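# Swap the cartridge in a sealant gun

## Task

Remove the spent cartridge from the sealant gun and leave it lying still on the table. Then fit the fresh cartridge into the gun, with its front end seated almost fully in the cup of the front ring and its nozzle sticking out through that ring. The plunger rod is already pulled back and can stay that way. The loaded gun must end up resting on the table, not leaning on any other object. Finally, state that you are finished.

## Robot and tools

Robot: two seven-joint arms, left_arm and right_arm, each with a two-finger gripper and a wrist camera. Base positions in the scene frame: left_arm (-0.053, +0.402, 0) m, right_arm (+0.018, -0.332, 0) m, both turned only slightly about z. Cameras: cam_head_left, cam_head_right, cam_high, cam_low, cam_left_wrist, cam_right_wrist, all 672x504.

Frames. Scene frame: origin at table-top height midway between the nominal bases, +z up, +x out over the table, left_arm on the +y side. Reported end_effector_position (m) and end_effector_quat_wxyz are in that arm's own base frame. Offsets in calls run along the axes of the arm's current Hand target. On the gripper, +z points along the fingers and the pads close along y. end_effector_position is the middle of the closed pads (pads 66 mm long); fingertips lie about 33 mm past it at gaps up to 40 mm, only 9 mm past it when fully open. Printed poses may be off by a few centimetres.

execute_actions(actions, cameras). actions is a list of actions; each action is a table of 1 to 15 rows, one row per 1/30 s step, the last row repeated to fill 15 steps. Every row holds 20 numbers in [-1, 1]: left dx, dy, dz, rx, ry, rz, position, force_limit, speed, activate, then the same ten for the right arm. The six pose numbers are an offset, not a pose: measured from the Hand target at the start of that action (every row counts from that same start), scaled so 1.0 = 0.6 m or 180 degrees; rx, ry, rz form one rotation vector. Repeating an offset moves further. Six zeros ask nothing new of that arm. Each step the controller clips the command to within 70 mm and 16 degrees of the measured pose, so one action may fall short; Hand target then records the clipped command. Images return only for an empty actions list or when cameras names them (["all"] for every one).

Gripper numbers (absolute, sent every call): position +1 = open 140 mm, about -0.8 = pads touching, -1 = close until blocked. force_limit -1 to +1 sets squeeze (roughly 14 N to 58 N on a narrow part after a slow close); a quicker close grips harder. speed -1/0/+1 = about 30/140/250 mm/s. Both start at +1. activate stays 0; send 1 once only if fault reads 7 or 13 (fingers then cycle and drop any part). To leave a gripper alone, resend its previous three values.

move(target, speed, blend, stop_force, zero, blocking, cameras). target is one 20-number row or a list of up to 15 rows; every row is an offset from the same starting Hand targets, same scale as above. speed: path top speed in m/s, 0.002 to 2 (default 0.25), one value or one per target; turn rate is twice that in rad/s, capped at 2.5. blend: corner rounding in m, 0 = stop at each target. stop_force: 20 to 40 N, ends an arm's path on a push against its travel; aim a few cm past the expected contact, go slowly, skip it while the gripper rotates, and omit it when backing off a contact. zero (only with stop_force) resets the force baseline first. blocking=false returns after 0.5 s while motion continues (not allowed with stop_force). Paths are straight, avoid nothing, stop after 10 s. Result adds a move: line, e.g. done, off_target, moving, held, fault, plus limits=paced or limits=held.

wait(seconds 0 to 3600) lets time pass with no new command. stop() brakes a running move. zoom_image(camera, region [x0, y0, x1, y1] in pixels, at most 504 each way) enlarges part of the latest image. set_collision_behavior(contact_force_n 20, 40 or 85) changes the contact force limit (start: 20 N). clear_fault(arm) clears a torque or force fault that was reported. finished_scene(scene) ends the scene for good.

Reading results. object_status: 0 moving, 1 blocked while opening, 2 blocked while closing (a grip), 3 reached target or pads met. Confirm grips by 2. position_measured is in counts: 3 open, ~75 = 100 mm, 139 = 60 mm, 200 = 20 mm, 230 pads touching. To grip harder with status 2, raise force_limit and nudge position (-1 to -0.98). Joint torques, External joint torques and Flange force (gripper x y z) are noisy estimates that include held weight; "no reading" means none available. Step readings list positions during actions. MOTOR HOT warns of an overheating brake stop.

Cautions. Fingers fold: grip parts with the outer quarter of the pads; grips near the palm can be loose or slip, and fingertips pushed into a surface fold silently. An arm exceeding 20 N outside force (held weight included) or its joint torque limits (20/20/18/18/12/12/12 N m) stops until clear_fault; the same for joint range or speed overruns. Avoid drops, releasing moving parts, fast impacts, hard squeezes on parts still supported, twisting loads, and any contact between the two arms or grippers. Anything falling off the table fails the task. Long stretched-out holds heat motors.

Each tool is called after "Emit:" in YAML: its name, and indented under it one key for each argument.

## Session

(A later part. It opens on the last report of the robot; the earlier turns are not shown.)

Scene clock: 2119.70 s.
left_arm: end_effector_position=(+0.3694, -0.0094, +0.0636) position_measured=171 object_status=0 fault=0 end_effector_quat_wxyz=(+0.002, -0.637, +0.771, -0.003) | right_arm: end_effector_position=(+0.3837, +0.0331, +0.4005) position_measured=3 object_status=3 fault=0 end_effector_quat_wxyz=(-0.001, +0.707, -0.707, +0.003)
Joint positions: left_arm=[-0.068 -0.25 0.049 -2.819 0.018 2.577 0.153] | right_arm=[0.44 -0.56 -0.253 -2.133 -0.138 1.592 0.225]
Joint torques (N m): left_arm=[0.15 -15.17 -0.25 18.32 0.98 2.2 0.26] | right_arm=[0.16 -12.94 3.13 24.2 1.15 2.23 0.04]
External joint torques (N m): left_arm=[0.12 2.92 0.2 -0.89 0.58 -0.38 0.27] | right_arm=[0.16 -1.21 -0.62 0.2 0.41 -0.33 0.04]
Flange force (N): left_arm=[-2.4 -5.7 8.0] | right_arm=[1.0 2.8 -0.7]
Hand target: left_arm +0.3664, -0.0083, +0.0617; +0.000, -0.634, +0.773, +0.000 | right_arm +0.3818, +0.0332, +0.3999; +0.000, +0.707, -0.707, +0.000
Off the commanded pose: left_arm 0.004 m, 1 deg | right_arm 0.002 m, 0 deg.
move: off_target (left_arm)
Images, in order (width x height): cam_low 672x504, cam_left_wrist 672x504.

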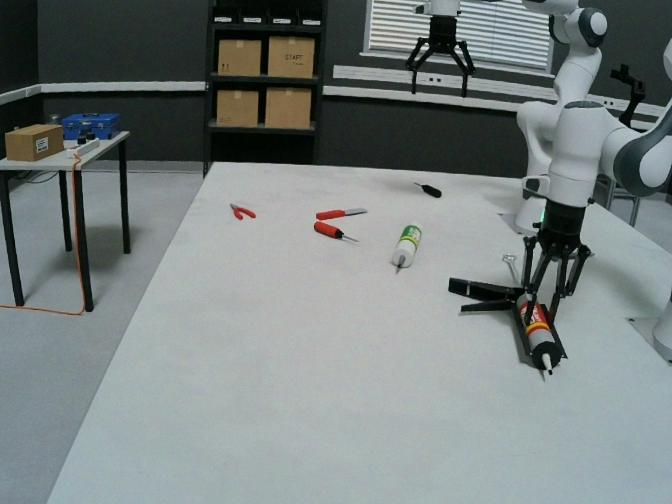

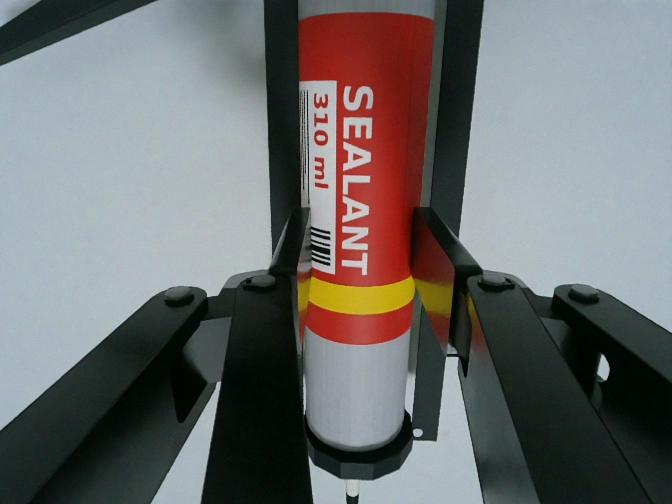

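Emit:
execute_actions:
  actions:
    - [[0,0,0,0,0,0,-0.1,-0.05,-1,0, 0,0,0,0,0,0,1,1,1,0]]
    - [[0,0,0,0,0,0,-0.1,-0.05,-1,0, 0,0,0,0,0,0,1,1,1,0]]

Emit:
move:
  target:
    - [0, 0, -0.1138, 0, 0, 0, -0.1, -0.05, -1, 0, 0, 0, 0, 0, 0, 0, 1, 1, 1, 0]
    - [-0.2313, -0.001, -0.1138, 0, 0, 0.0035, -0.1, -0.05, -1, 0, 0, 0, 0, 0, 0, 0, 1, 1, 1, 0]
  speed: 0.12
  cameras: ["cam_left_wrist", "cam_low", "cam_high"]

Scene clock: 2171.53 s.
left_arm: end_effector_position=(+0.3681, -0.0093, +0.0629) position_measured=141 object_status=3 fault=0 end_effector_quat_wxyz=(+0.001, -0.637, +0.771, -0.002) | right_arm: end_effector_position=(+0.3837, +0.0331, +0.4005) position_measured=3 object_status=3 fault=0 end_effector_quat_wxyz=(-0.001, +0.707, -0.707, +0.003)
Joint positions: left_arm=[-0.068 -0.25 0.049 -2.821 0.018 2.576 0.153] | right_arm=[0.44 -0.56 -0.253 -2.133 -0.138 1.592 0.225]
Joint torques (N m): left_arm=[0.01 -16.22 -0.24 18.98 0.97 2.43 0.25] | right_arm=[0.18 -12.94 3.08 24.17 1.15 2.2 0.08]
External joint torques (N m): left_arm=[-0.03 1.96 0.19 -0.2 0.57 -0.14 0.25] | right_arm=[0.13 -1.38 -0.71 0.24 0.41 -0.37 0.08]
External joint torques at the end of the 1st action: left_arm=[0.04 1.88 0.2 -0.23 0.56 -0.12 0.23] | right_arm=[0.1 -1.33 -0.69 0.26 0.41 -0.34 0.05]
Flange force (N): left_arm=[-2.0 -5.0 5.6] | right_arm=[1.2 3.3 -0.8]
Flange force at the end of the 1st action (N): left_arm=[-2.0 -4.6 5.4] | right_arm=[1.2 3.0 -0.8]
Hand target: left_arm +0.3664, -0.0083, +0.0617; +0.000, -0.634, +0.773, +0.000 | right_arm +0.3818, +0.0332, +0.3999; +0.000, +0.707, -0.707, +0.000
Off the commanded pose: left_arm 0.002 m, 0 deg | right_arm 0.002 m, 0 deg.
Step readings (end_effector_position of left_arm | right_arm; steps 1 to 15: 1st action; 16 to 30: 2nd action):
0: (+0.3694, -0.0094, +0.0636) | (+0.3837, +0.0331, +0.4005)
1: (+0.3694, -0.0094, +0.0636) | (+0.3837, +0.0331, +0.4005)
2: (+0.3694, -0.0094, +0.0636) | (+0.3837, +0.0331, +0.4005)
4: (+0.3694, -0.0094, +0.0636) | (+0.3837, +0.0331, +0.4005)
8: (+0.3687, -0.0094, +0.0632) | (+0.3837, +0.0331, +0.4005)
15: (+0.3682, -0.0093, +0.0629) | (+0.3837, +0.0331, +0.4005)
16: (+0.3682, -0.0093, +0.0629) | (+0.3837, +0.0331, +0.4005)
17: (+0.3682, -0.0093, +0.0629) | (+0.3837, +0.0331, +0.4005)
19: (+0.3682, -0.0093, +0.0629) | (+0.3837, +0.0331, +0.4005)
23: (+0.3682, -0.0093, +0.0629) | (+0.3837, +0.0331, +0.4005)
30: (+0.3682, -0.0093, +0.0629) | (+0.3837, +0.0331, +0.4005)

Scene clock: 2175.13 s.
left_arm: end_effector_position=(+0.3936, +0.1270, +0.1301) position_measured=141 object_status=3 fault=0 end_effector_quat_wxyz=(-0.001, -0.634, +0.773, -0.001) | right_arm: end_effector_position=(+0.3837, +0.0331, +0.4005) position_measured=3 object_status=3 fault=0 end_effector_quat_wxyz=(-0.001, +0.707, -0.707, +0.003)
Joint positions: left_arm=[0.009 -0.285 0.31 -2.62 0.116 2.343 0.423] | right_arm=[0.44 -0.56 -0.253 -2.133 -0.138 1.592 0.225]
Joint velocities: left_arm=[-0.001 0 -0.002 0 0 -0.001 0.006] | right_arm=[within noise]
Joint torques (N m): left_arm=[-0.79 -16.6 -2.21 22.67 1.09 2.59 0.25] | right_arm=[0.19 -12.94 3.12 24.14 1.16 2.19 0.05]
External joint torques (N m): left_arm=[-0.87 2.03 0.12 0.66 0.57 0.06 0.25] | right_arm=[0.15 -1.36 -0.65 0.21 0.43 -0.38 0.05]
Flange force (N): left_arm=[-4.1 -7.6 3.7] | right_arm=[1.1 3.3 -0.7]
Hand target: left_arm +0.3940, +0.1278, +0.1299; +0.000, -0.630, +0.776, +0.000 | right_arm +0.3818, +0.0332, +0.3999; +0.000, +0.707, -0.707, +0.000
Off the commanded pose: left_arm 0.001 m, 1 deg | right_arm 0.002 m, 0 deg.
move: done
Images, in order (width x height): cam_high 672x504, cam_low 672x504, cam_left_wrist 672x504.

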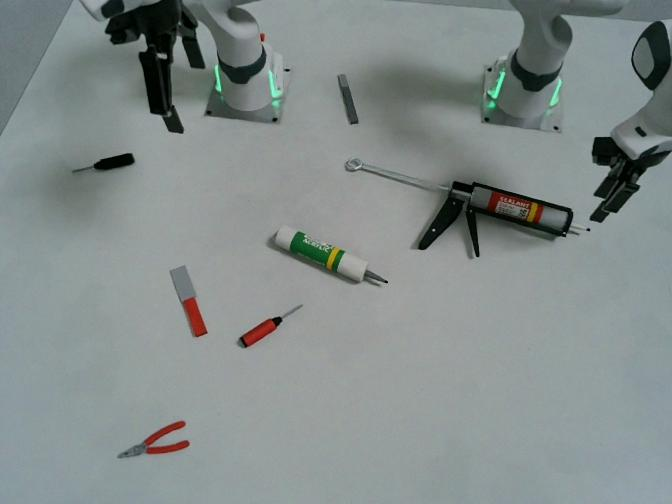

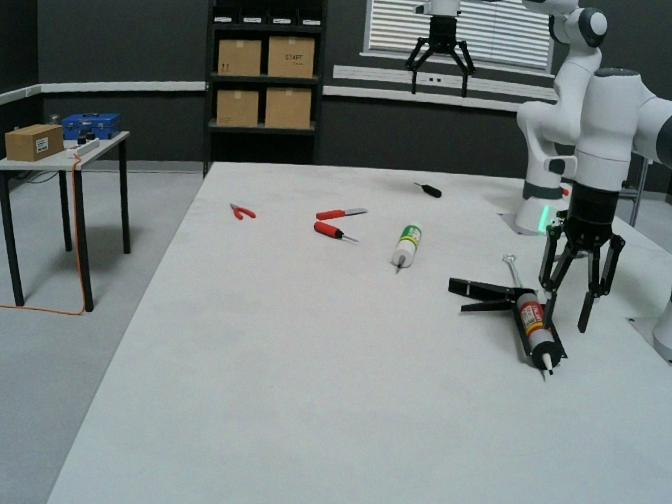

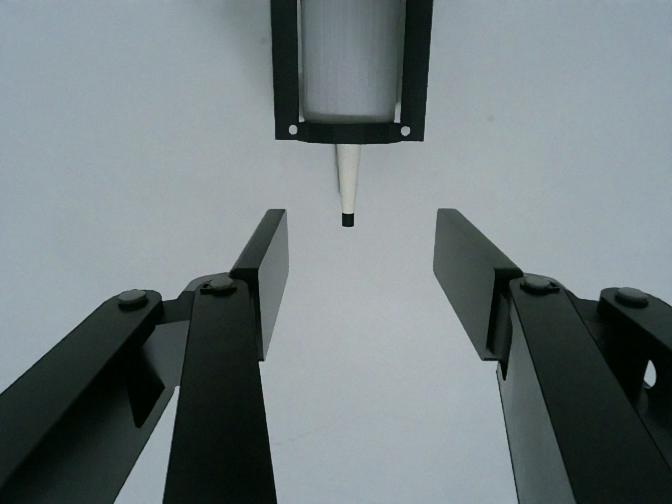

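Emit:
zoom_image:
  camera: "cam_left_wrist"
  region: [265, 60, 435, 240]

Emit:
zoom_image:
  camera: "cam_left_wrist"
  region: [285, 90, 415, 160]

Emit:
zoom_image:
  camera: "cam_low"
  region: [490, 270, 590, 390]

Emit:
zoom_image:
  camera: "cam_high"
  region: [440, 165, 600, 255]

Scaled by 2.800.

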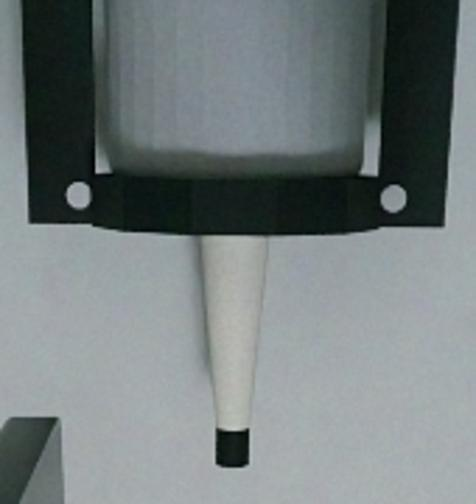

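Scaled by 3.877.

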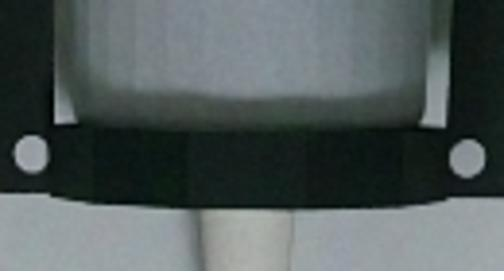

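Scaled by 4.200.

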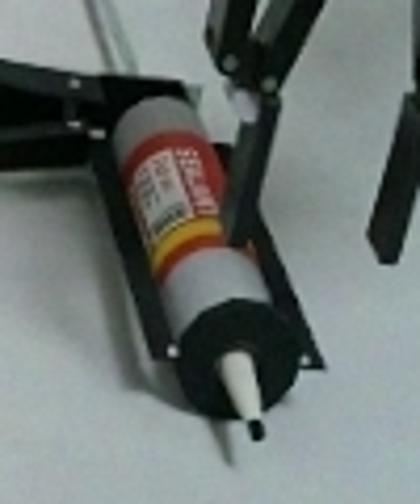

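Scaled by 3.150.

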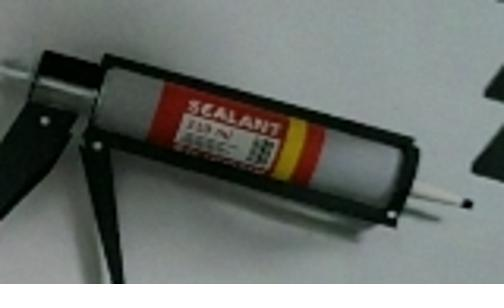

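Emit:
move:
  target:
    - [0.0127, -0.005, 0.1, 0, 0, 0.0022, -0.45, -1, -1, 0, 0, 0, 0, 0, 0, 0, 1, 1, 1, 0]
  speed: 0.08
  cameras: ["cam_left_wrist"]

Scene clock: 2293.70 s.
left_arm: end_effector_position=(+0.3947, +0.1198, +0.0703) position_measured=186 object_status=3 fault=0 end_effector_quat_wxyz=(-0.001, -0.629, +0.777, +0.001) | right_arm: end_effector_position=(+0.3837, +0.0331, +0.4005) position_measured=3 object_status=3 fault=0 end_effector_quat_wxyz=(-0.001, +0.707, -0.707, +0.003)
Joint positions: left_arm=[-0.018 -0.145 0.323 -2.672 0.082 2.531 0.444] | right_arm=[0.44 -0.56 -0.253 -2.133 -0.138 1.592 0.225]
Joint velocities: left_arm=[0 0 -0.001 0.001 -0.003 0.005 0.004] | right_arm=[within noise]
Joint torques (N m): left_arm=[-0.79 -19.02 -1.09 19.94 0 2.76 0.27] | right_arm=[0.1 -12.94 3.11 24.22 1.15 2.21 0.08]
External joint torques (N m): left_arm=[-0.84 2.11 0.12 0.17 -0.42 0.22 0.27] | right_arm=[0.1 -1.28 -0.63 0.22 0.41 -0.36 0.09]
Flange force (N): left_arm=[-3.4 -7.3 7.3] | right_arm=[1.0 3.1 -0.8]
Hand target: left_arm +0.3954, +0.1197, +0.0699; +0.000, -0.627, +0.779, +0.000 | right_arm +0.3818, +0.0332, +0.3999; +0.000, +0.707, -0.707, +0.000
Off the commanded pose: left_arm 0.001 m, 0 deg | right_arm 0.002 m, 0 deg.
move: done

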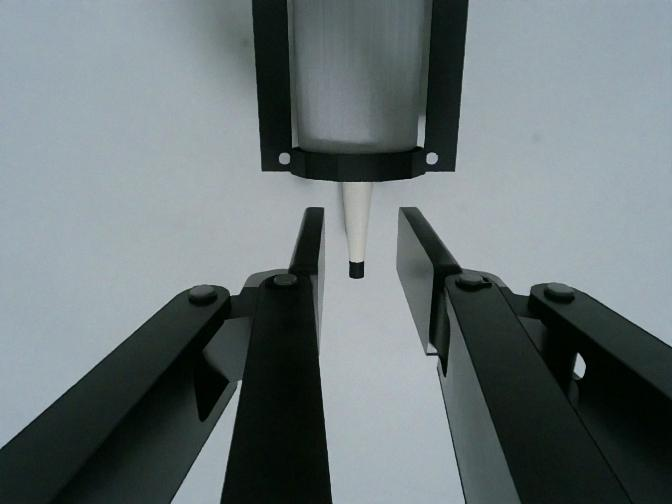

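Emit:
zoom_image:
  camera: "cam_left_wrist"
  region: [260, 100, 460, 290]

Scaled by 2.520.

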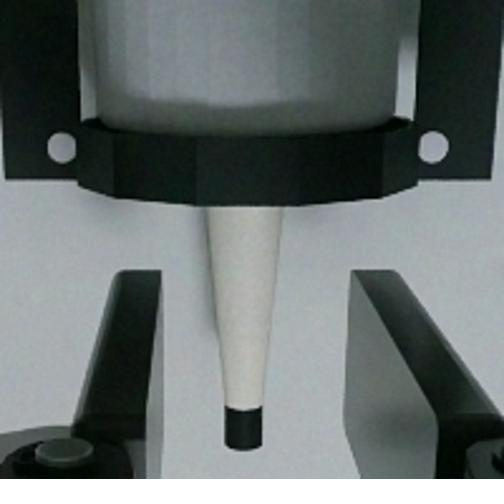

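Emit:
move:
  target:
    - [0, 0, 0.045, 0, 0, 0, -0.45, -1, -1, 0, 0, 0, 0, 0, 0, 0, 1, 1, 1, 0]
  speed: 0.05
  cameras: ["cam_left_wrist", "cam_low"]

Emit:
zoom_image:
  camera: "cam_low"
  region: [490, 270, 610, 390]

Scene clock: 2322.57 s.
left_arm: end_effector_position=(+0.3950, +0.1196, +0.0434) position_measured=186 object_status=3 fault=0 end_effector_quat_wxyz=(-0.001, -0.630, +0.777, +0.001) | right_arm: end_effector_position=(+0.3837, +0.0331, +0.4005) position_measured=3 object_status=3 fault=0 end_effector_quat_wxyz=(-0.001, +0.707, -0.707, +0.003)
Joint positions: left_arm=[-0.026 -0.068 0.327 -2.683 0.045 2.617 0.47] | right_arm=[0.44 -0.56 -0.253 -2.133 -0.138 1.592 0.225]
Joint velocities: left_arm=[0 0 0 0.001 0 0.003 0.005] | right_arm=[within noise]
Joint torques (N m): left_arm=[-0.54 -20.37 -0.56 18.68 -0.02 2.76 0.18] | right_arm=[0.15 -12.95 3.11 24.19 1.17 2.22 0.13]
External joint torques (N m): left_arm=[-0.54 2.04 0.04 0.24 -0.39 0.24 0.18] | right_arm=[0.15 -1.27 -0.63 0.15 0.44 -0.37 0.13]
Flange force (N): left_arm=[-3.2 -6.5 7.8] | right_arm=[0.9 3.2 -0.6]
Hand target: left_arm +0.3954, +0.1196, +0.0429; +0.000, -0.627, +0.779, +0.000 | right_arm +0.3818, +0.0332, +0.3999; +0.000, +0.707, -0.707, +0.000
Off the commanded pose: left_arm 0.001 m, 0 deg | right_arm 0.002 m, 0 deg.
move: done
Images, in order (width x height): cam_low 672x504, cam_left_wrist 672x504.

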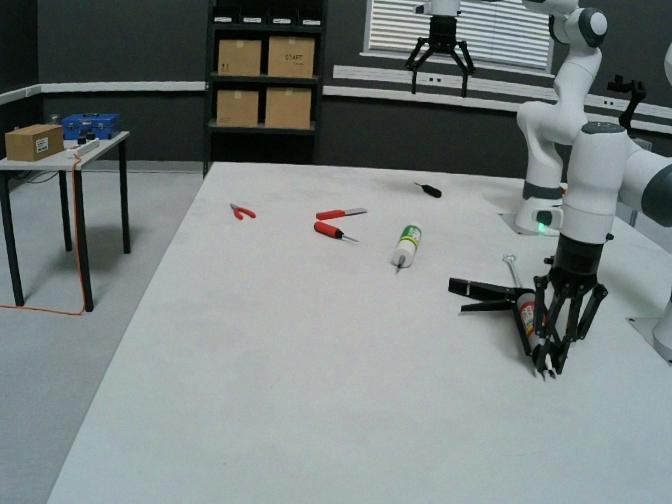

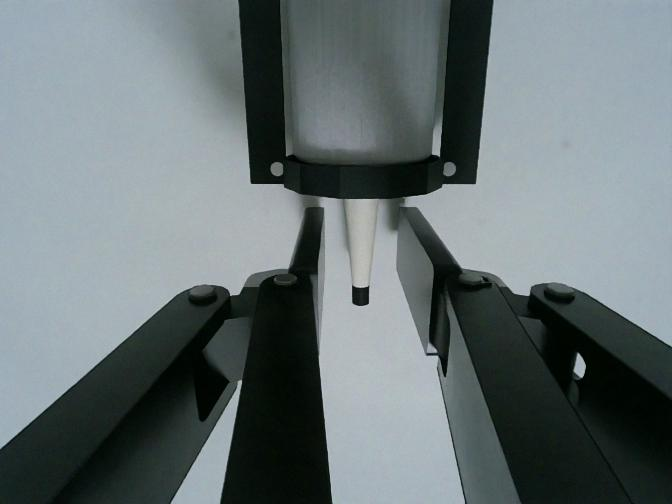

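Scaled by 4.200.

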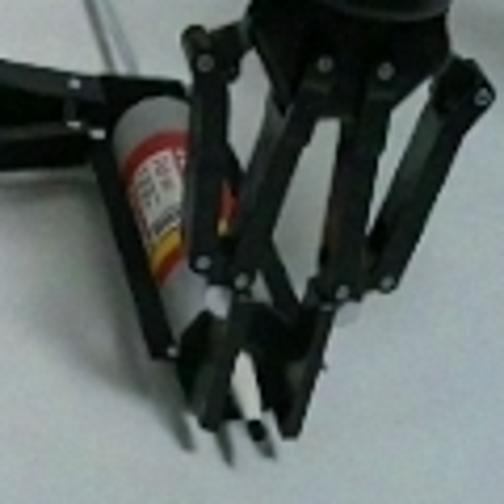

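Emit:
execute_actions:
  actions:
    - [[0,0,0,0,0,0,-1,-1,-1,0, 0,0,0,0,0,0,1,1,1,0]]
    - [[0,0,0,0,0,0,-1,-1,-1,0, 0,0,0,0,0,0,1,1,1,0]]
    - [[0,0,0,0,0,0,-1,-1,-1,0, 0,0,0,0,0,0,1,1,1,0]]
  cameras: ["cam_left_wrist", "cam_low"]

Emit:
zoom_image:
  camera: "cam_low"
  region: [490, 270, 610, 390]

Emit:
zoom_image:
  camera: "cam_left_wrist"
  region: [240, 100, 500, 360]

Scene clock: 2330.37 s.
left_arm: end_effector_position=(+0.3952, +0.1197, +0.0434) position_measured=215 object_status=2 fault=0 end_effector_quat_wxyz=(+0.000, -0.629, +0.777, +0.001) | right_arm: end_effector_position=(+0.3837, +0.0331, +0.4005) position_measured=3 object_status=3 fault=0 end_effector_quat_wxyz=(-0.001, +0.707, -0.707, +0.003)
Joint positions: left_arm=[-0.026 -0.068 0.327 -2.683 0.045 2.618 0.472] | right_arm=[0.44 -0.56 -0.253 -2.133 -0.138 1.592 0.225]
Joint torques (N m): left_arm=[-0.38 -20.39 -0.7 18.63 -0.06 2.77 0.28] | right_arm=[0.18 -12.89 3.16 24.15 1.17 2.22 0.08]
External joint torques (N m): left_arm=[-0.39 2 -0.11 0.22 -0.43 0.24 0.28] | right_arm=[0.26 -1.19 -0.47 0.08 0.44 -0.36 0.08]
External joint torques at the end of the 1st action: left_arm=[-0.37 2.12 -0.1 0.17 -0.43 0.23 0.26] | right_arm=[0.16 -1.3 -0.62 0.19 0.42 -0.34 0.04]
External joint torques at the end of the 2nd action: left_arm=[-0.45 2.01 -0.23 0.24 -0.43 0.25 0.27] | right_arm=[0.16 -1.22 -0.6 0.2 0.43 -0.37 0.11]
Flange force (N): left_arm=[-3.4 -6.4 7.9] | right_arm=[0.7 3.2 -0.5]
Flange force at the end of the 1st action (N): left_arm=[-3.5 -6.5 8.2] | right_arm=[1.0 3.1 -0.7]
Flange force at the end of the 2nd action (N): left_arm=[-3.2 -6.6 7.9] | right_arm=[0.8 3.0 -0.8]
Hand target: left_arm +0.3954, +0.1196, +0.0429; +0.000, -0.627, +0.779, +0.000 | right_arm +0.3818, +0.0332, +0.3999; +0.000, +0.707, -0.707, +0.000
Off the commanded pose: left_arm 0.001 m, 0 deg | right_arm 0.002 m, 0 deg.
Step readings (end_effector_position of left_arm | right_arm; steps 1 to 15: 1st action; 16 to 30: 2nd action; 31 to 45: 3rd action):
0: (+0.3951, +0.1197, +0.0434) | (+0.3837, +0.0331, +0.4005)
1: (+0.3951, +0.1197, +0.0434) | (+0.3837, +0.0331, +0.4005)
2: (+0.3951, +0.1197, +0.0434) | (+0.3837, +0.0331, +0.4005)
4: (+0.3951, +0.1197, +0.0434) | (+0.3837, +0.0331, +0.4005)
8: (+0.3951, +0.1197, +0.0434) | (+0.3837, +0.0331, +0.4005)
15: (+0.3951, +0.1197, +0.0434) | (+0.3837, +0.0331, +0.4005)
16: (+0.3951, +0.1197, +0.0434) | (+0.3837, +0.0331, +0.4005)
17: (+0.3952, +0.1197, +0.0434) | (+0.3837, +0.0331, +0.4005)
19: (+0.3952, +0.1197, +0.0434) | (+0.3837, +0.0331, +0.4005)
23: (+0.3952, +0.1197, +0.0434) | (+0.3837, +0.0331, +0.4005)
30: (+0.3952, +0.1197, +0.0434) | (+0.3837, +0.0331, +0.4005)
31: (+0.3952, +0.1197, +0.0434) | (+0.3837, +0.0331, +0.4005)
32: (+0.3952, +0.1197, +0.0434) | (+0.3837, +0.0331, +0.4005)
34: (+0.3952, +0.1197, +0.0434) | (+0.3837, +0.0331, +0.4005)
38: (+0.3952, +0.1197, +0.0434) | (+0.3837, +0.0331, +0.4005)
45: (+0.3952, +0.1197, +0.0434) | (+0.3837, +0.0331, +0.4005)
Images, in order (width x height): cam_low 672x504, cam_left_wrist 672x504.

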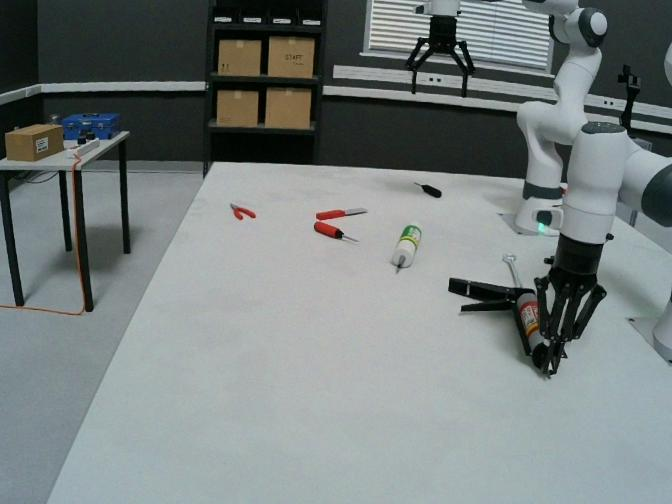

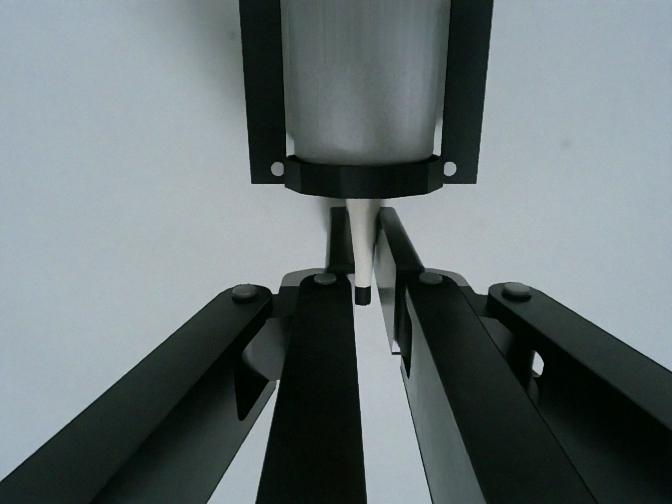

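Scaled by 4.200.

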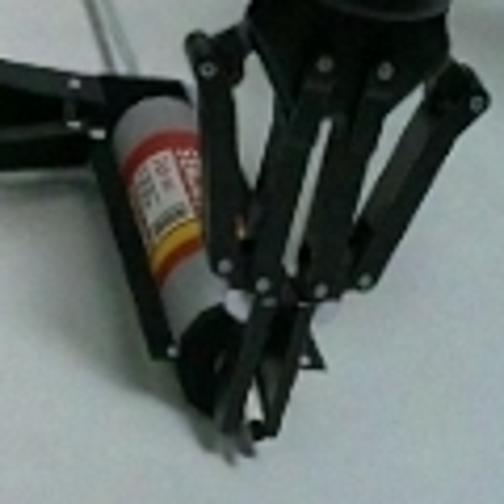

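Scaled by 1.938.

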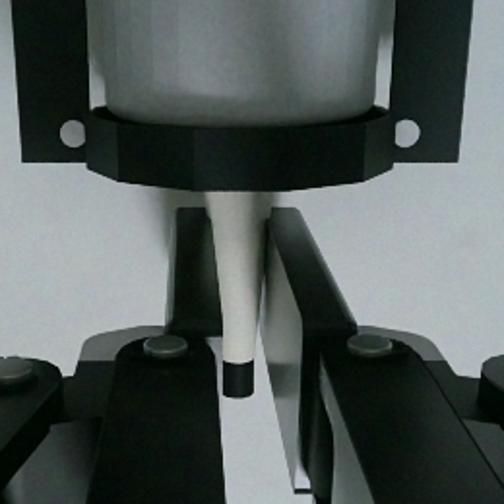

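Emit:
move:
  target:
    - [0, 0, -0.0058, 0, 0, 0, -1, -1, -1, 0, 0, 0, 0, 0, 0, 0, 1, 1, 1, 0]
  speed: 0.02
  cameras: ["cam_left_wrist", "cam_low"]

Emit:
zoom_image:
  camera: "cam_low"
  region: [490, 270, 610, 390]

Emit:
zoom_image:
  camera: "cam_left_wrist"
  region: [240, 100, 500, 360]

Scene clock: 2339.23 s.
left_arm: end_effector_position=(+0.3953, +0.1192, +0.0454) position_measured=215 object_status=2 fault=0 end_effector_quat_wxyz=(-0.001, -0.629, +0.777, +0.000) | right_arm: end_effector_position=(+0.3837, +0.0331, +0.4005) position_measured=3 object_status=3 fault=0 end_effector_quat_wxyz=(-0.001, +0.707, -0.707, +0.003)
Joint positions: left_arm=[-0.026 -0.074 0.327 -2.683 0.045 2.612 0.472] | right_arm=[0.44 -0.56 -0.253 -2.133 -0.138 1.592 0.225]
Joint velocities: left_arm=[0.001 0 0 0 0 -0.004 -0.001] | right_arm=[within noise]
Joint torques (N m): left_arm=[-0.2 -21.96 -0.9 19.3 0.73 2.48 0.1] | right_arm=[0.14 -12.9 3.08 24.19 1.16 2.23 0.05]
External joint torques (N m): left_arm=[-0.26 0.36 -0.31 0.72 0.36 -0.06 0.1] | right_arm=[0.15 -1.19 -0.65 0.15 0.42 -0.35 0.05]
Flange force (N): left_arm=[-1.0 -2.7 0.3] | right_arm=[1.0 2.9 -0.6]
Hand target: left_arm +0.3954, +0.1196, +0.0464; +0.000, -0.627, +0.779, +0.000 | right_arm +0.3818, +0.0332, +0.3999; +0.000, +0.707, -0.707, +0.000
Off the commanded pose: left_arm 0.001 m, 0 deg | right_arm 0.002 m, 0 deg.
move: done
Images, in order (width x height): cam_low 672x504, cam_left_wrist 672x504.

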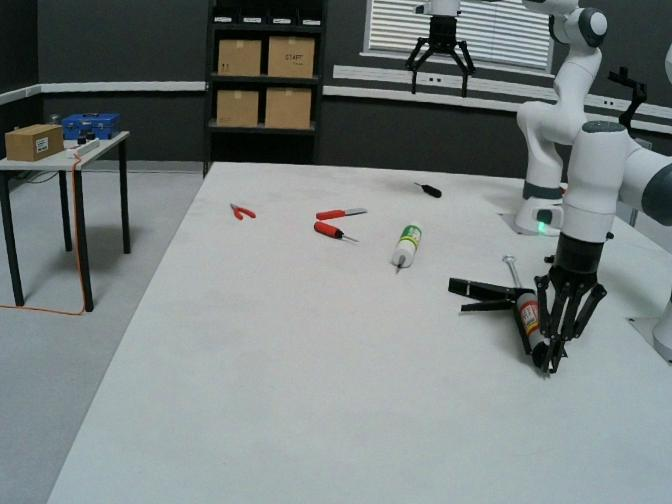

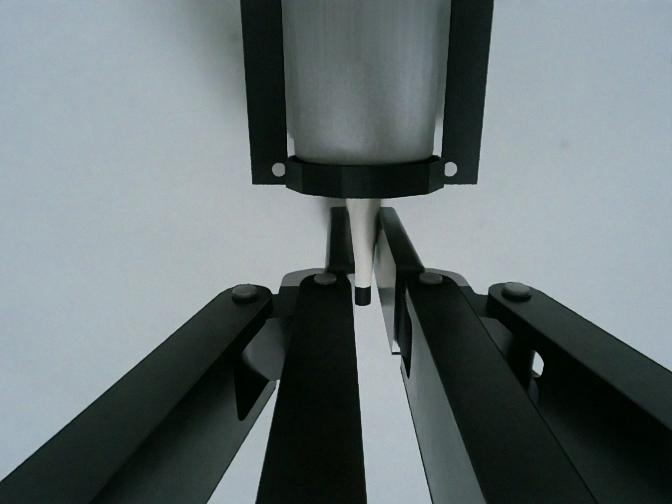

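Scaled by 4.200.

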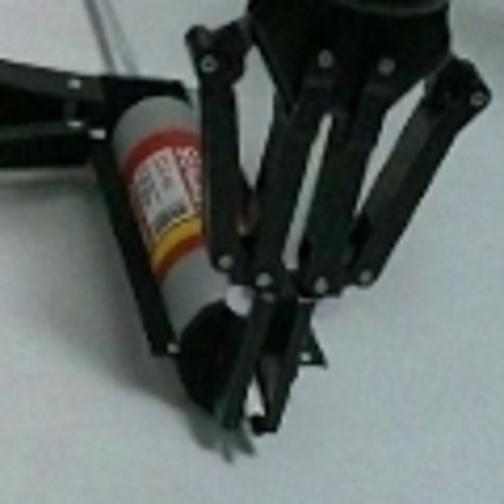

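Scaled by 1.938.

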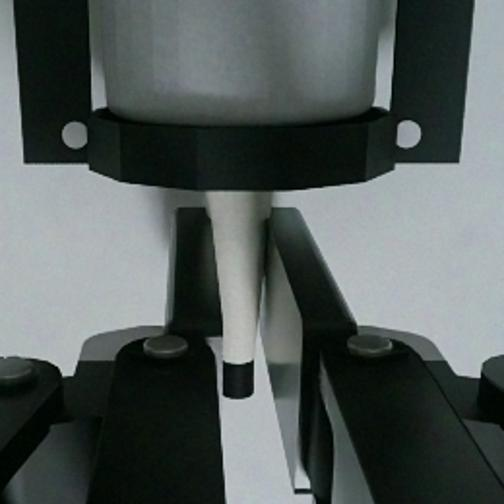

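Emit:
move:
  target:
    - [0, 0, -0.0042, 0, 0, 0, -1, -1, -1, 0, 0, 0, 0, 0, 0, 0, 1, 1, 1, 0]
  speed: 0.02
  cameras: ["cam_left_wrist", "cam_low"]

Emit:
zoom_image:
  camera: "cam_low"
  region: [490, 270, 610, 390]

Emit:
zoom_image:
  camera: "cam_left_wrist"
  region: [240, 100, 500, 360]

Scene clock: 2356.67 s.
left_arm: end_effector_position=(+0.3951, +0.1189, +0.0478) position_measured=215 object_status=2 fault=0 end_effector_quat_wxyz=(-0.001, -0.628, +0.778, -0.001) | right_arm: end_effector_position=(+0.3837, +0.0331, +0.4005) position_measured=3 object_status=3 fault=0 end_effector_quat_wxyz=(-0.001, +0.707, -0.707, +0.003)
Joint positions: left_arm=[-0.026 -0.081 0.327 -2.683 0.048 2.604 0.472] | right_arm=[0.44 -0.56 -0.253 -2.133 -0.138 1.592 0.225]
Joint velocities: left_arm=[0.001 0 -0.001 0.002 0.001 -0.004 0] | right_arm=[within noise]
Joint torques (N m): left_arm=[0.03 -21.97 -1.05 19.55 0.86 2.4 0.1] | right_arm=[0.23 -12.91 3.16 24.2 1.14 2.19 0.09]
External joint torques (N m): left_arm=[0.01 0.28 -0.35 0.79 0.47 -0.15 0.1] | right_arm=[0.29 -1.13 -0.5 0.15 0.41 -0.38 0.09]
Flange force (N): left_arm=[-1.1 -2.3 -0.6] | right_arm=[0.6 2.8 -0.8]
Hand target: left_arm +0.3954, +0.1196, +0.0489; +0.000, -0.627, +0.779, +0.000 | right_arm +0.3818, +0.0332, +0.3999; +0.000, +0.707, -0.707, +0.000
Off the commanded pose: left_arm 0.001 m, 0 deg | right_arm 0.002 m, 0 deg.
move: done
Images, in order (width x height): cam_low 672x504, cam_left_wrist 672x504.

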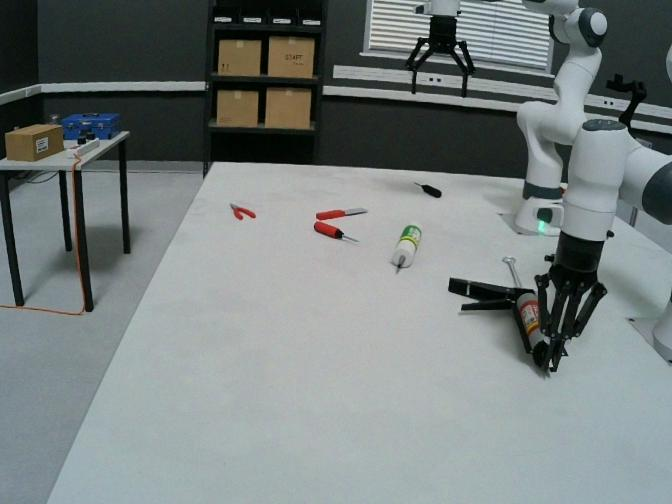

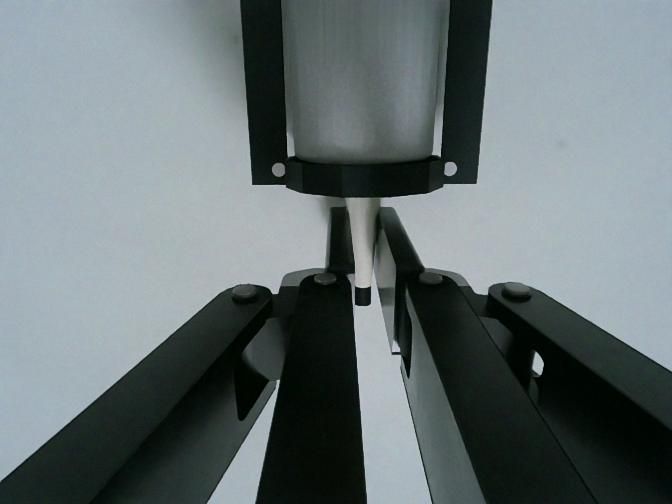

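Scaled by 4.200.

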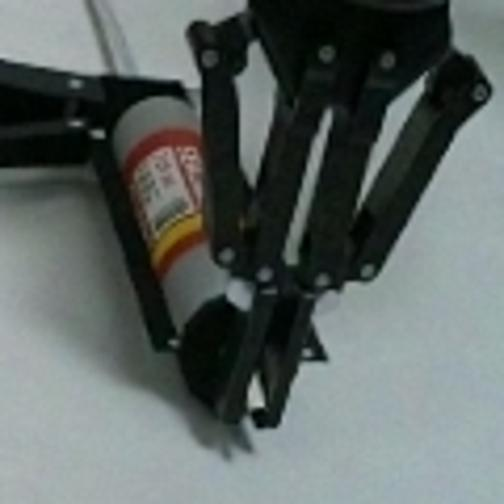

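Scaled by 1.938.

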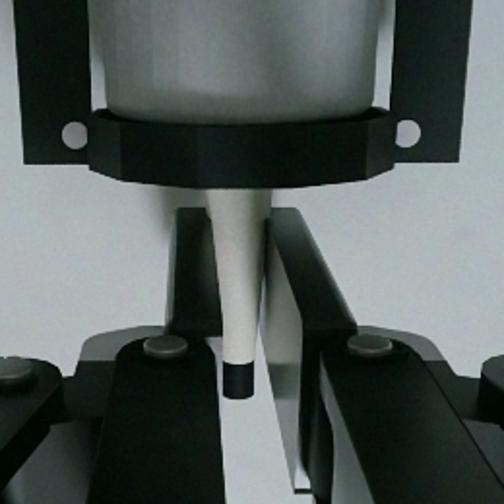

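Emit:
move:
  target:
    - [0, 0, 0.0092, 0, 0, 0, -1, -1, -1, 0, 0, 0, 0, 0, 0, 0, 1, 1, 1, 0]
  speed: 0.02
  cameras: ["cam_left_wrist"]

Emit:
zoom_image:
  camera: "cam_left_wrist"
  region: [240, 100, 500, 360]

Emit:
execute_actions:
  actions:
    - [[0,0,0,0,0,0,-0.5,-1,-1,0, 0,0,0,0,0,0,1,1,1,0]]
    - [[0,0,0,0,0,0,-0.5,-1,-1,0, 0,0,0,0,0,0,1,1,1,0]]
  cameras: ["cam_low"]

Emit:
zoom_image:
  camera: "cam_low"
  region: [515, 325, 575, 385]

Scene clock: 2451.97 s.
left_arm: end_effector_position=(+0.3946, +0.1197, +0.0436) position_measured=215 object_status=2 fault=0 end_effector_quat_wxyz=(-0.001, -0.629, +0.778, +0.001) | right_arm: end_effector_position=(+0.3837, +0.0331, +0.4005) position_measured=3 object_status=3 fault=0 end_effector_quat_wxyz=(-0.001, +0.707, -0.707, +0.003)
Joint positions: left_arm=[-0.026 -0.068 0.327 -2.683 0.046 2.615 0.472] | right_arm=[0.44 -0.56 -0.253 -2.133 -0.138 1.592 0.225]
Joint velocities: left_arm=[0 0.001 0 -0.001 0 0.004 -0.001] | right_arm=[within noise]
Joint torques (N m): left_arm=[-0.43 -20.91 -0.72 18.71 -0.07 2.94 0.27] | right_arm=[0.16 -12.93 3.09 24.21 1.16 2.21 0.04]
External joint torques (N m): left_arm=[-0.51 1.54 -0.19 0.18 -0.44 0.4 0.27] | right_arm=[0.18 -1.19 -0.63 0.16 0.42 -0.37 0.04]
Flange force (N): left_arm=[-2.5 -5.3 7.0] | right_arm=[1.0 2.9 -0.7]
Hand target: left_arm +0.3954, +0.1196, +0.0434; +0.000, -0.627, +0.779, +0.000 | right_arm +0.3818, +0.0332, +0.3999; +0.000, +0.707, -0.707, +0.000
Off the commanded pose: left_arm 0.001 m, 0 deg | right_arm 0.002 m, 0 deg.
move: done

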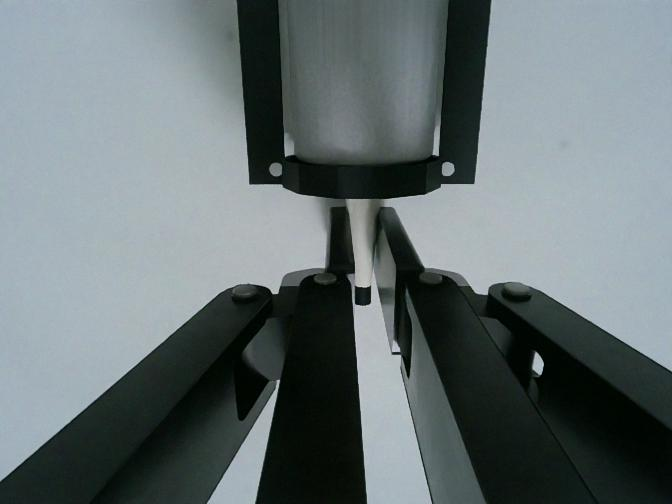

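Scaled by 1.938.

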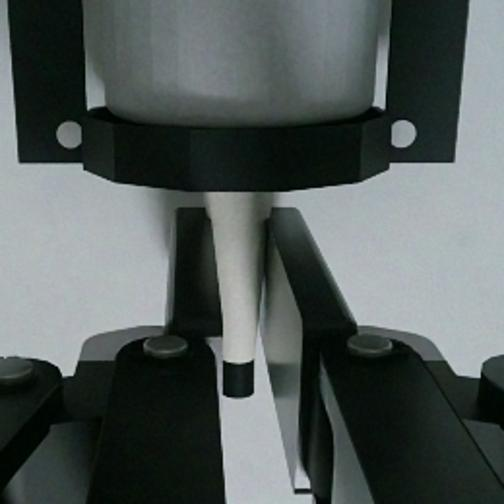

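Scene clock: 2453.17 s.
left_arm: end_effector_position=(+0.3950, +0.1198, +0.0437) position_measured=192 object_status=3 fault=0 end_effector_quat_wxyz=(-0.001, -0.629, +0.778, +0.001) | right_arm: end_effector_position=(+0.3837, +0.0331, +0.4005) position_measured=3 object_status=3 fault=0 end_effector_quat_wxyz=(-0.001, +0.707, -0.707, +0.003)
Joint positions: left_arm=[-0.026 -0.068 0.327 -2.683 0.046 2.616 0.472] | right_arm=[0.44 -0.56 -0.253 -2.133 -0.138 1.592 0.225]
Joint torques (N m): left_arm=[-0.45 -20.74 -0.8 18.66 -0.06 2.77 0.26] | right_arm=[0.23 -12.89 3.14 24.25 1.15 2.22 0.1]
External joint torques (N m): left_arm=[-0.41 1.65 -0.16 0.19 -0.44 0.25 0.26] | right_arm=[0.21 -1.16 -0.65 0.22 0.41 -0.37 0.1]
External joint torques at the end of the 1st action: left_arm=[-0.49 1.65 -0.22 0.18 -0.43 0.26 0.23] | right_arm=[0.09 -1.34 -0.73 0.17 0.39 -0.37 0.13]
Flange force (N): left_arm=[-2.8 -5.5 6.8] | right_arm=[0.9 2.7 -0.9]
Flange force at the end of the 1st action (N): left_arm=[-2.6 -5.6 6.8] | right_arm=[1.1 3.3 -0.6]
Hand target: left_arm +0.3954, +0.1196, +0.0434; +0.000, -0.627, +0.779, +0.000 | right_arm +0.3818, +0.0332, +0.3999; +0.000, +0.707, -0.707, +0.000
Off the commanded pose: left_arm 0.001 m, 0 deg | right_arm 0.002 m, 0 deg.
Step readings (end_effector_position of left_arm | right_arm; steps 1 to 15: 1st action; 16 to 30: 2nd action):
0: (+0.3946, +0.1197, +0.0436) | (+0.3837, +0.0331, +0.4005)
1: (+0.3946, +0.1197, +0.0436) | (+0.3837, +0.0331, +0.4005)
2: (+0.3946, +0.1197, +0.0436) | (+0.3837, +0.0331, +0.4005)
4: (+0.3947, +0.1197, +0.0436) | (+0.3837, +0.0331, +0.4005)
8: (+0.3949, +0.1198, +0.0437) | (+0.3837, +0.0331, +0.4005)
15: (+0.3949, +0.1198, +0.0437) | (+0.3837, +0.0331, +0.4005)
16: (+0.3950, +0.1198, +0.0437) | (+0.3837, +0.0331, +0.4005)
17: (+0.3950, +0.1198, +0.0437) | (+0.3837, +0.0331, +0.4005)
19: (+0.3950, +0.1198, +0.0437) | (+0.3837, +0.0331, +0.4005)
23: (+0.3950, +0.1198, +0.0437) | (+0.3837, +0.0331, +0.4005)
30: (+0.3950, +0.1198, +0.0437) | (+0.3837, +0.0331, +0.4005)

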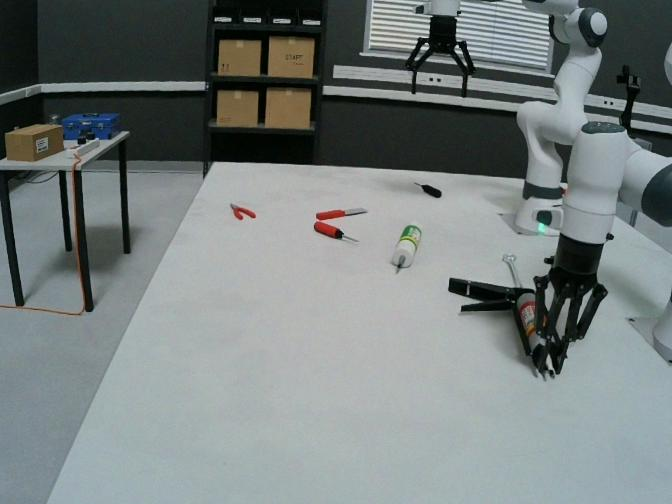

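Scaled by 8.400.

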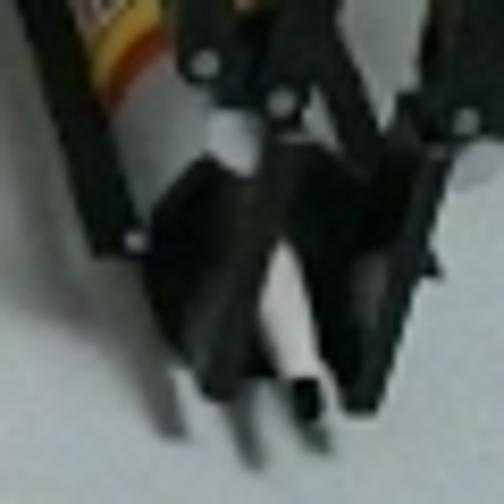

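Emit:
move:
  target:
    - [-0.2, 0, -0.2, 0, 0, 0, -0.3, -1, -1, 0, 0, 0, 0, 0, 0, 0, 1, 1, 1, 0]
    - [-0.22, 0, -0.16, 0, 0.3333, 0, -0.3, -1, -1, 0, 0, 0, 0, 0, 0, 0, 1, 1, 1, 0]
    - [-0.1883, 0, -0.0277, 0, 0.3333, 0, -0.3, -1, -1, 0, 0, 0, 0, 0, 0, 0, 1, 1, 1, 0]
  speed: 0.15
  cameras: ["cam_left_wrist", "cam_low", "cam_high"]

Scene clock: 2484.80 s.
left_arm: end_effector_position=(+0.4179, +0.2296, +0.0596) position_measured=167 object_status=3 fault=0 end_effector_quat_wxyz=(-0.393, -0.546, +0.671, -0.311) | right_arm: end_effector_position=(+0.3837, +0.0331, +0.4005) position_measured=3 object_status=3 fault=0 end_effector_quat_wxyz=(-0.001, +0.707, -0.707, +0.003)
Joint positions: left_arm=[0.603 0.892 0.297 -1.399 -0.634 1.246 1.256] | right_arm=[0.44 -0.56 -0.253 -2.133 -0.138 1.592 0.225]
Joint velocities: left_arm=[0 0 0 0 0 0.004 0.005] | right_arm=[within noise]
Joint torques (N m): left_arm=[0.09 -49.69 5.42 19.15 -0.41 -0.58 0.25] | right_arm=[0.14 -12.91 3.09 24.21 1.16 2.23 0.1]
External joint torques (N m): left_arm=[0.05 0.88 -0.56 0.2 -0.16 0.35 0.22] | right_arm=[0.17 -1.2 -0.61 0.17 0.43 -0.35 0.1]
Flange force (N): left_arm=[-3.5 -1.9 -1.2] | right_arm=[0.9 3.0 -0.7]
Hand target: left_arm +0.4194, +0.2300, +0.0599; -0.390, -0.543, +0.674, -0.314 | right_arm +0.3818, +0.0332, +0.3999; +0.000, +0.707, -0.707, +0.000
Off the commanded pose: left_arm 0.002 m, 1 deg | right_arm 0.002 m, 0 deg.
move: done
Images, in order (width x height): cam_high 672x504, cam_low 672x504, cam_left_wrist 672x504.

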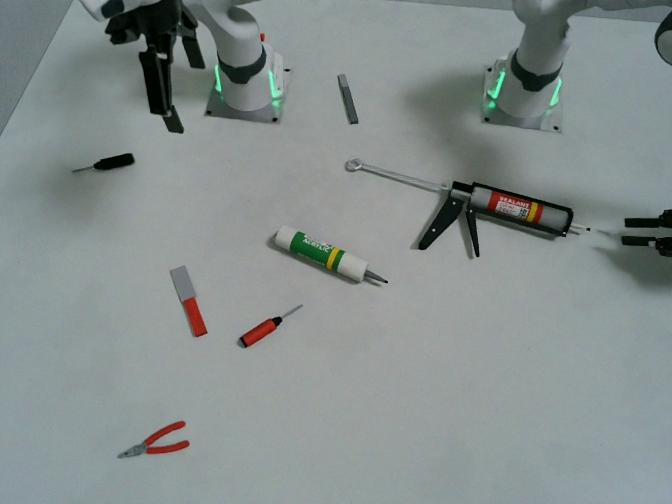

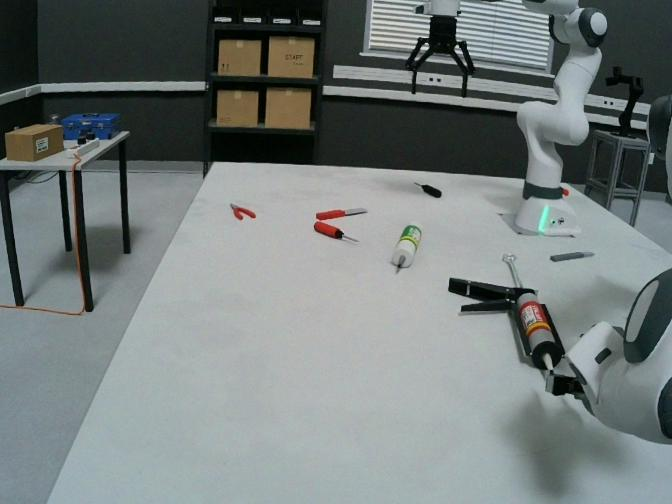

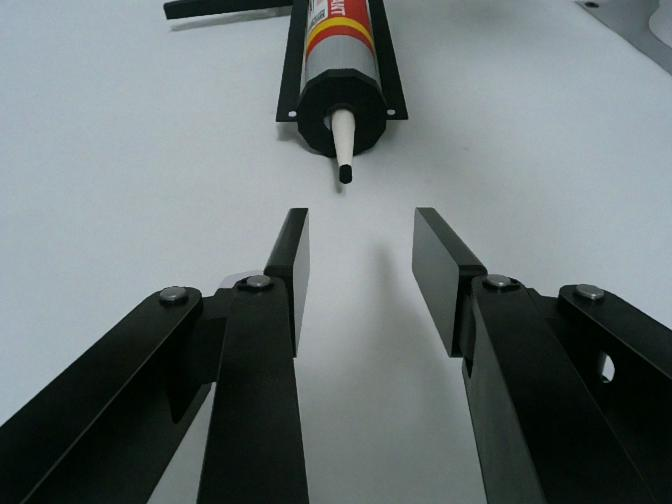

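Emit:
zoom_image:
  camera: "cam_left_wrist"
  region: [270, 40, 420, 200]

Emit:
zoom_image:
  camera: "cam_high"
  region: [440, 170, 600, 250]

Emit:
zoom_image:
  camera: "cam_low"
  region: [490, 270, 590, 390]

Scaled by 3.150.

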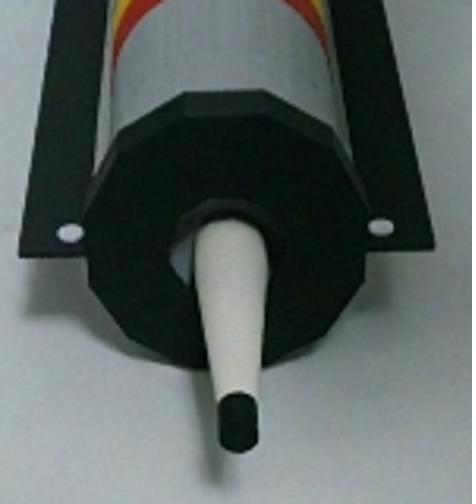

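Scaled by 3.150.

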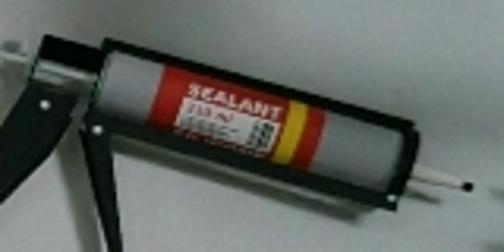

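Scaled by 4.200.

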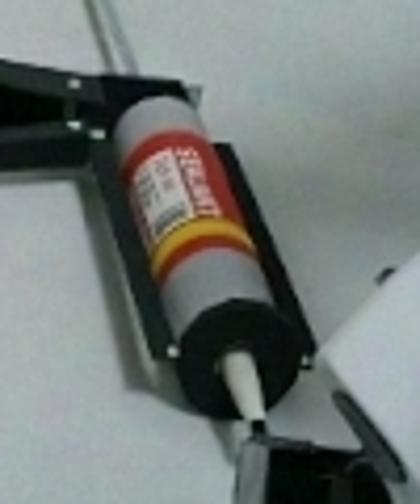

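Emit:
zoom_image:
  camera: "cam_left_wrist"
  region: [315, 90, 375, 150]

Scaled by 8.400.

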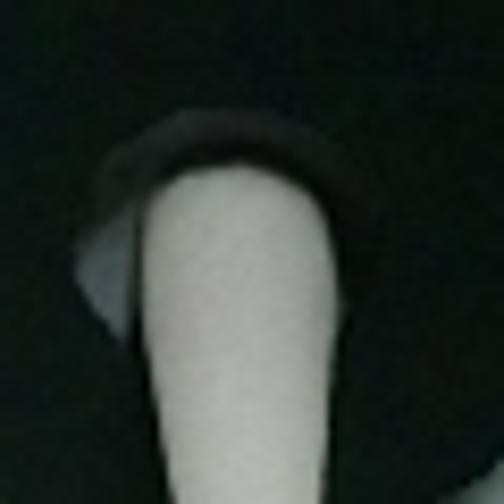

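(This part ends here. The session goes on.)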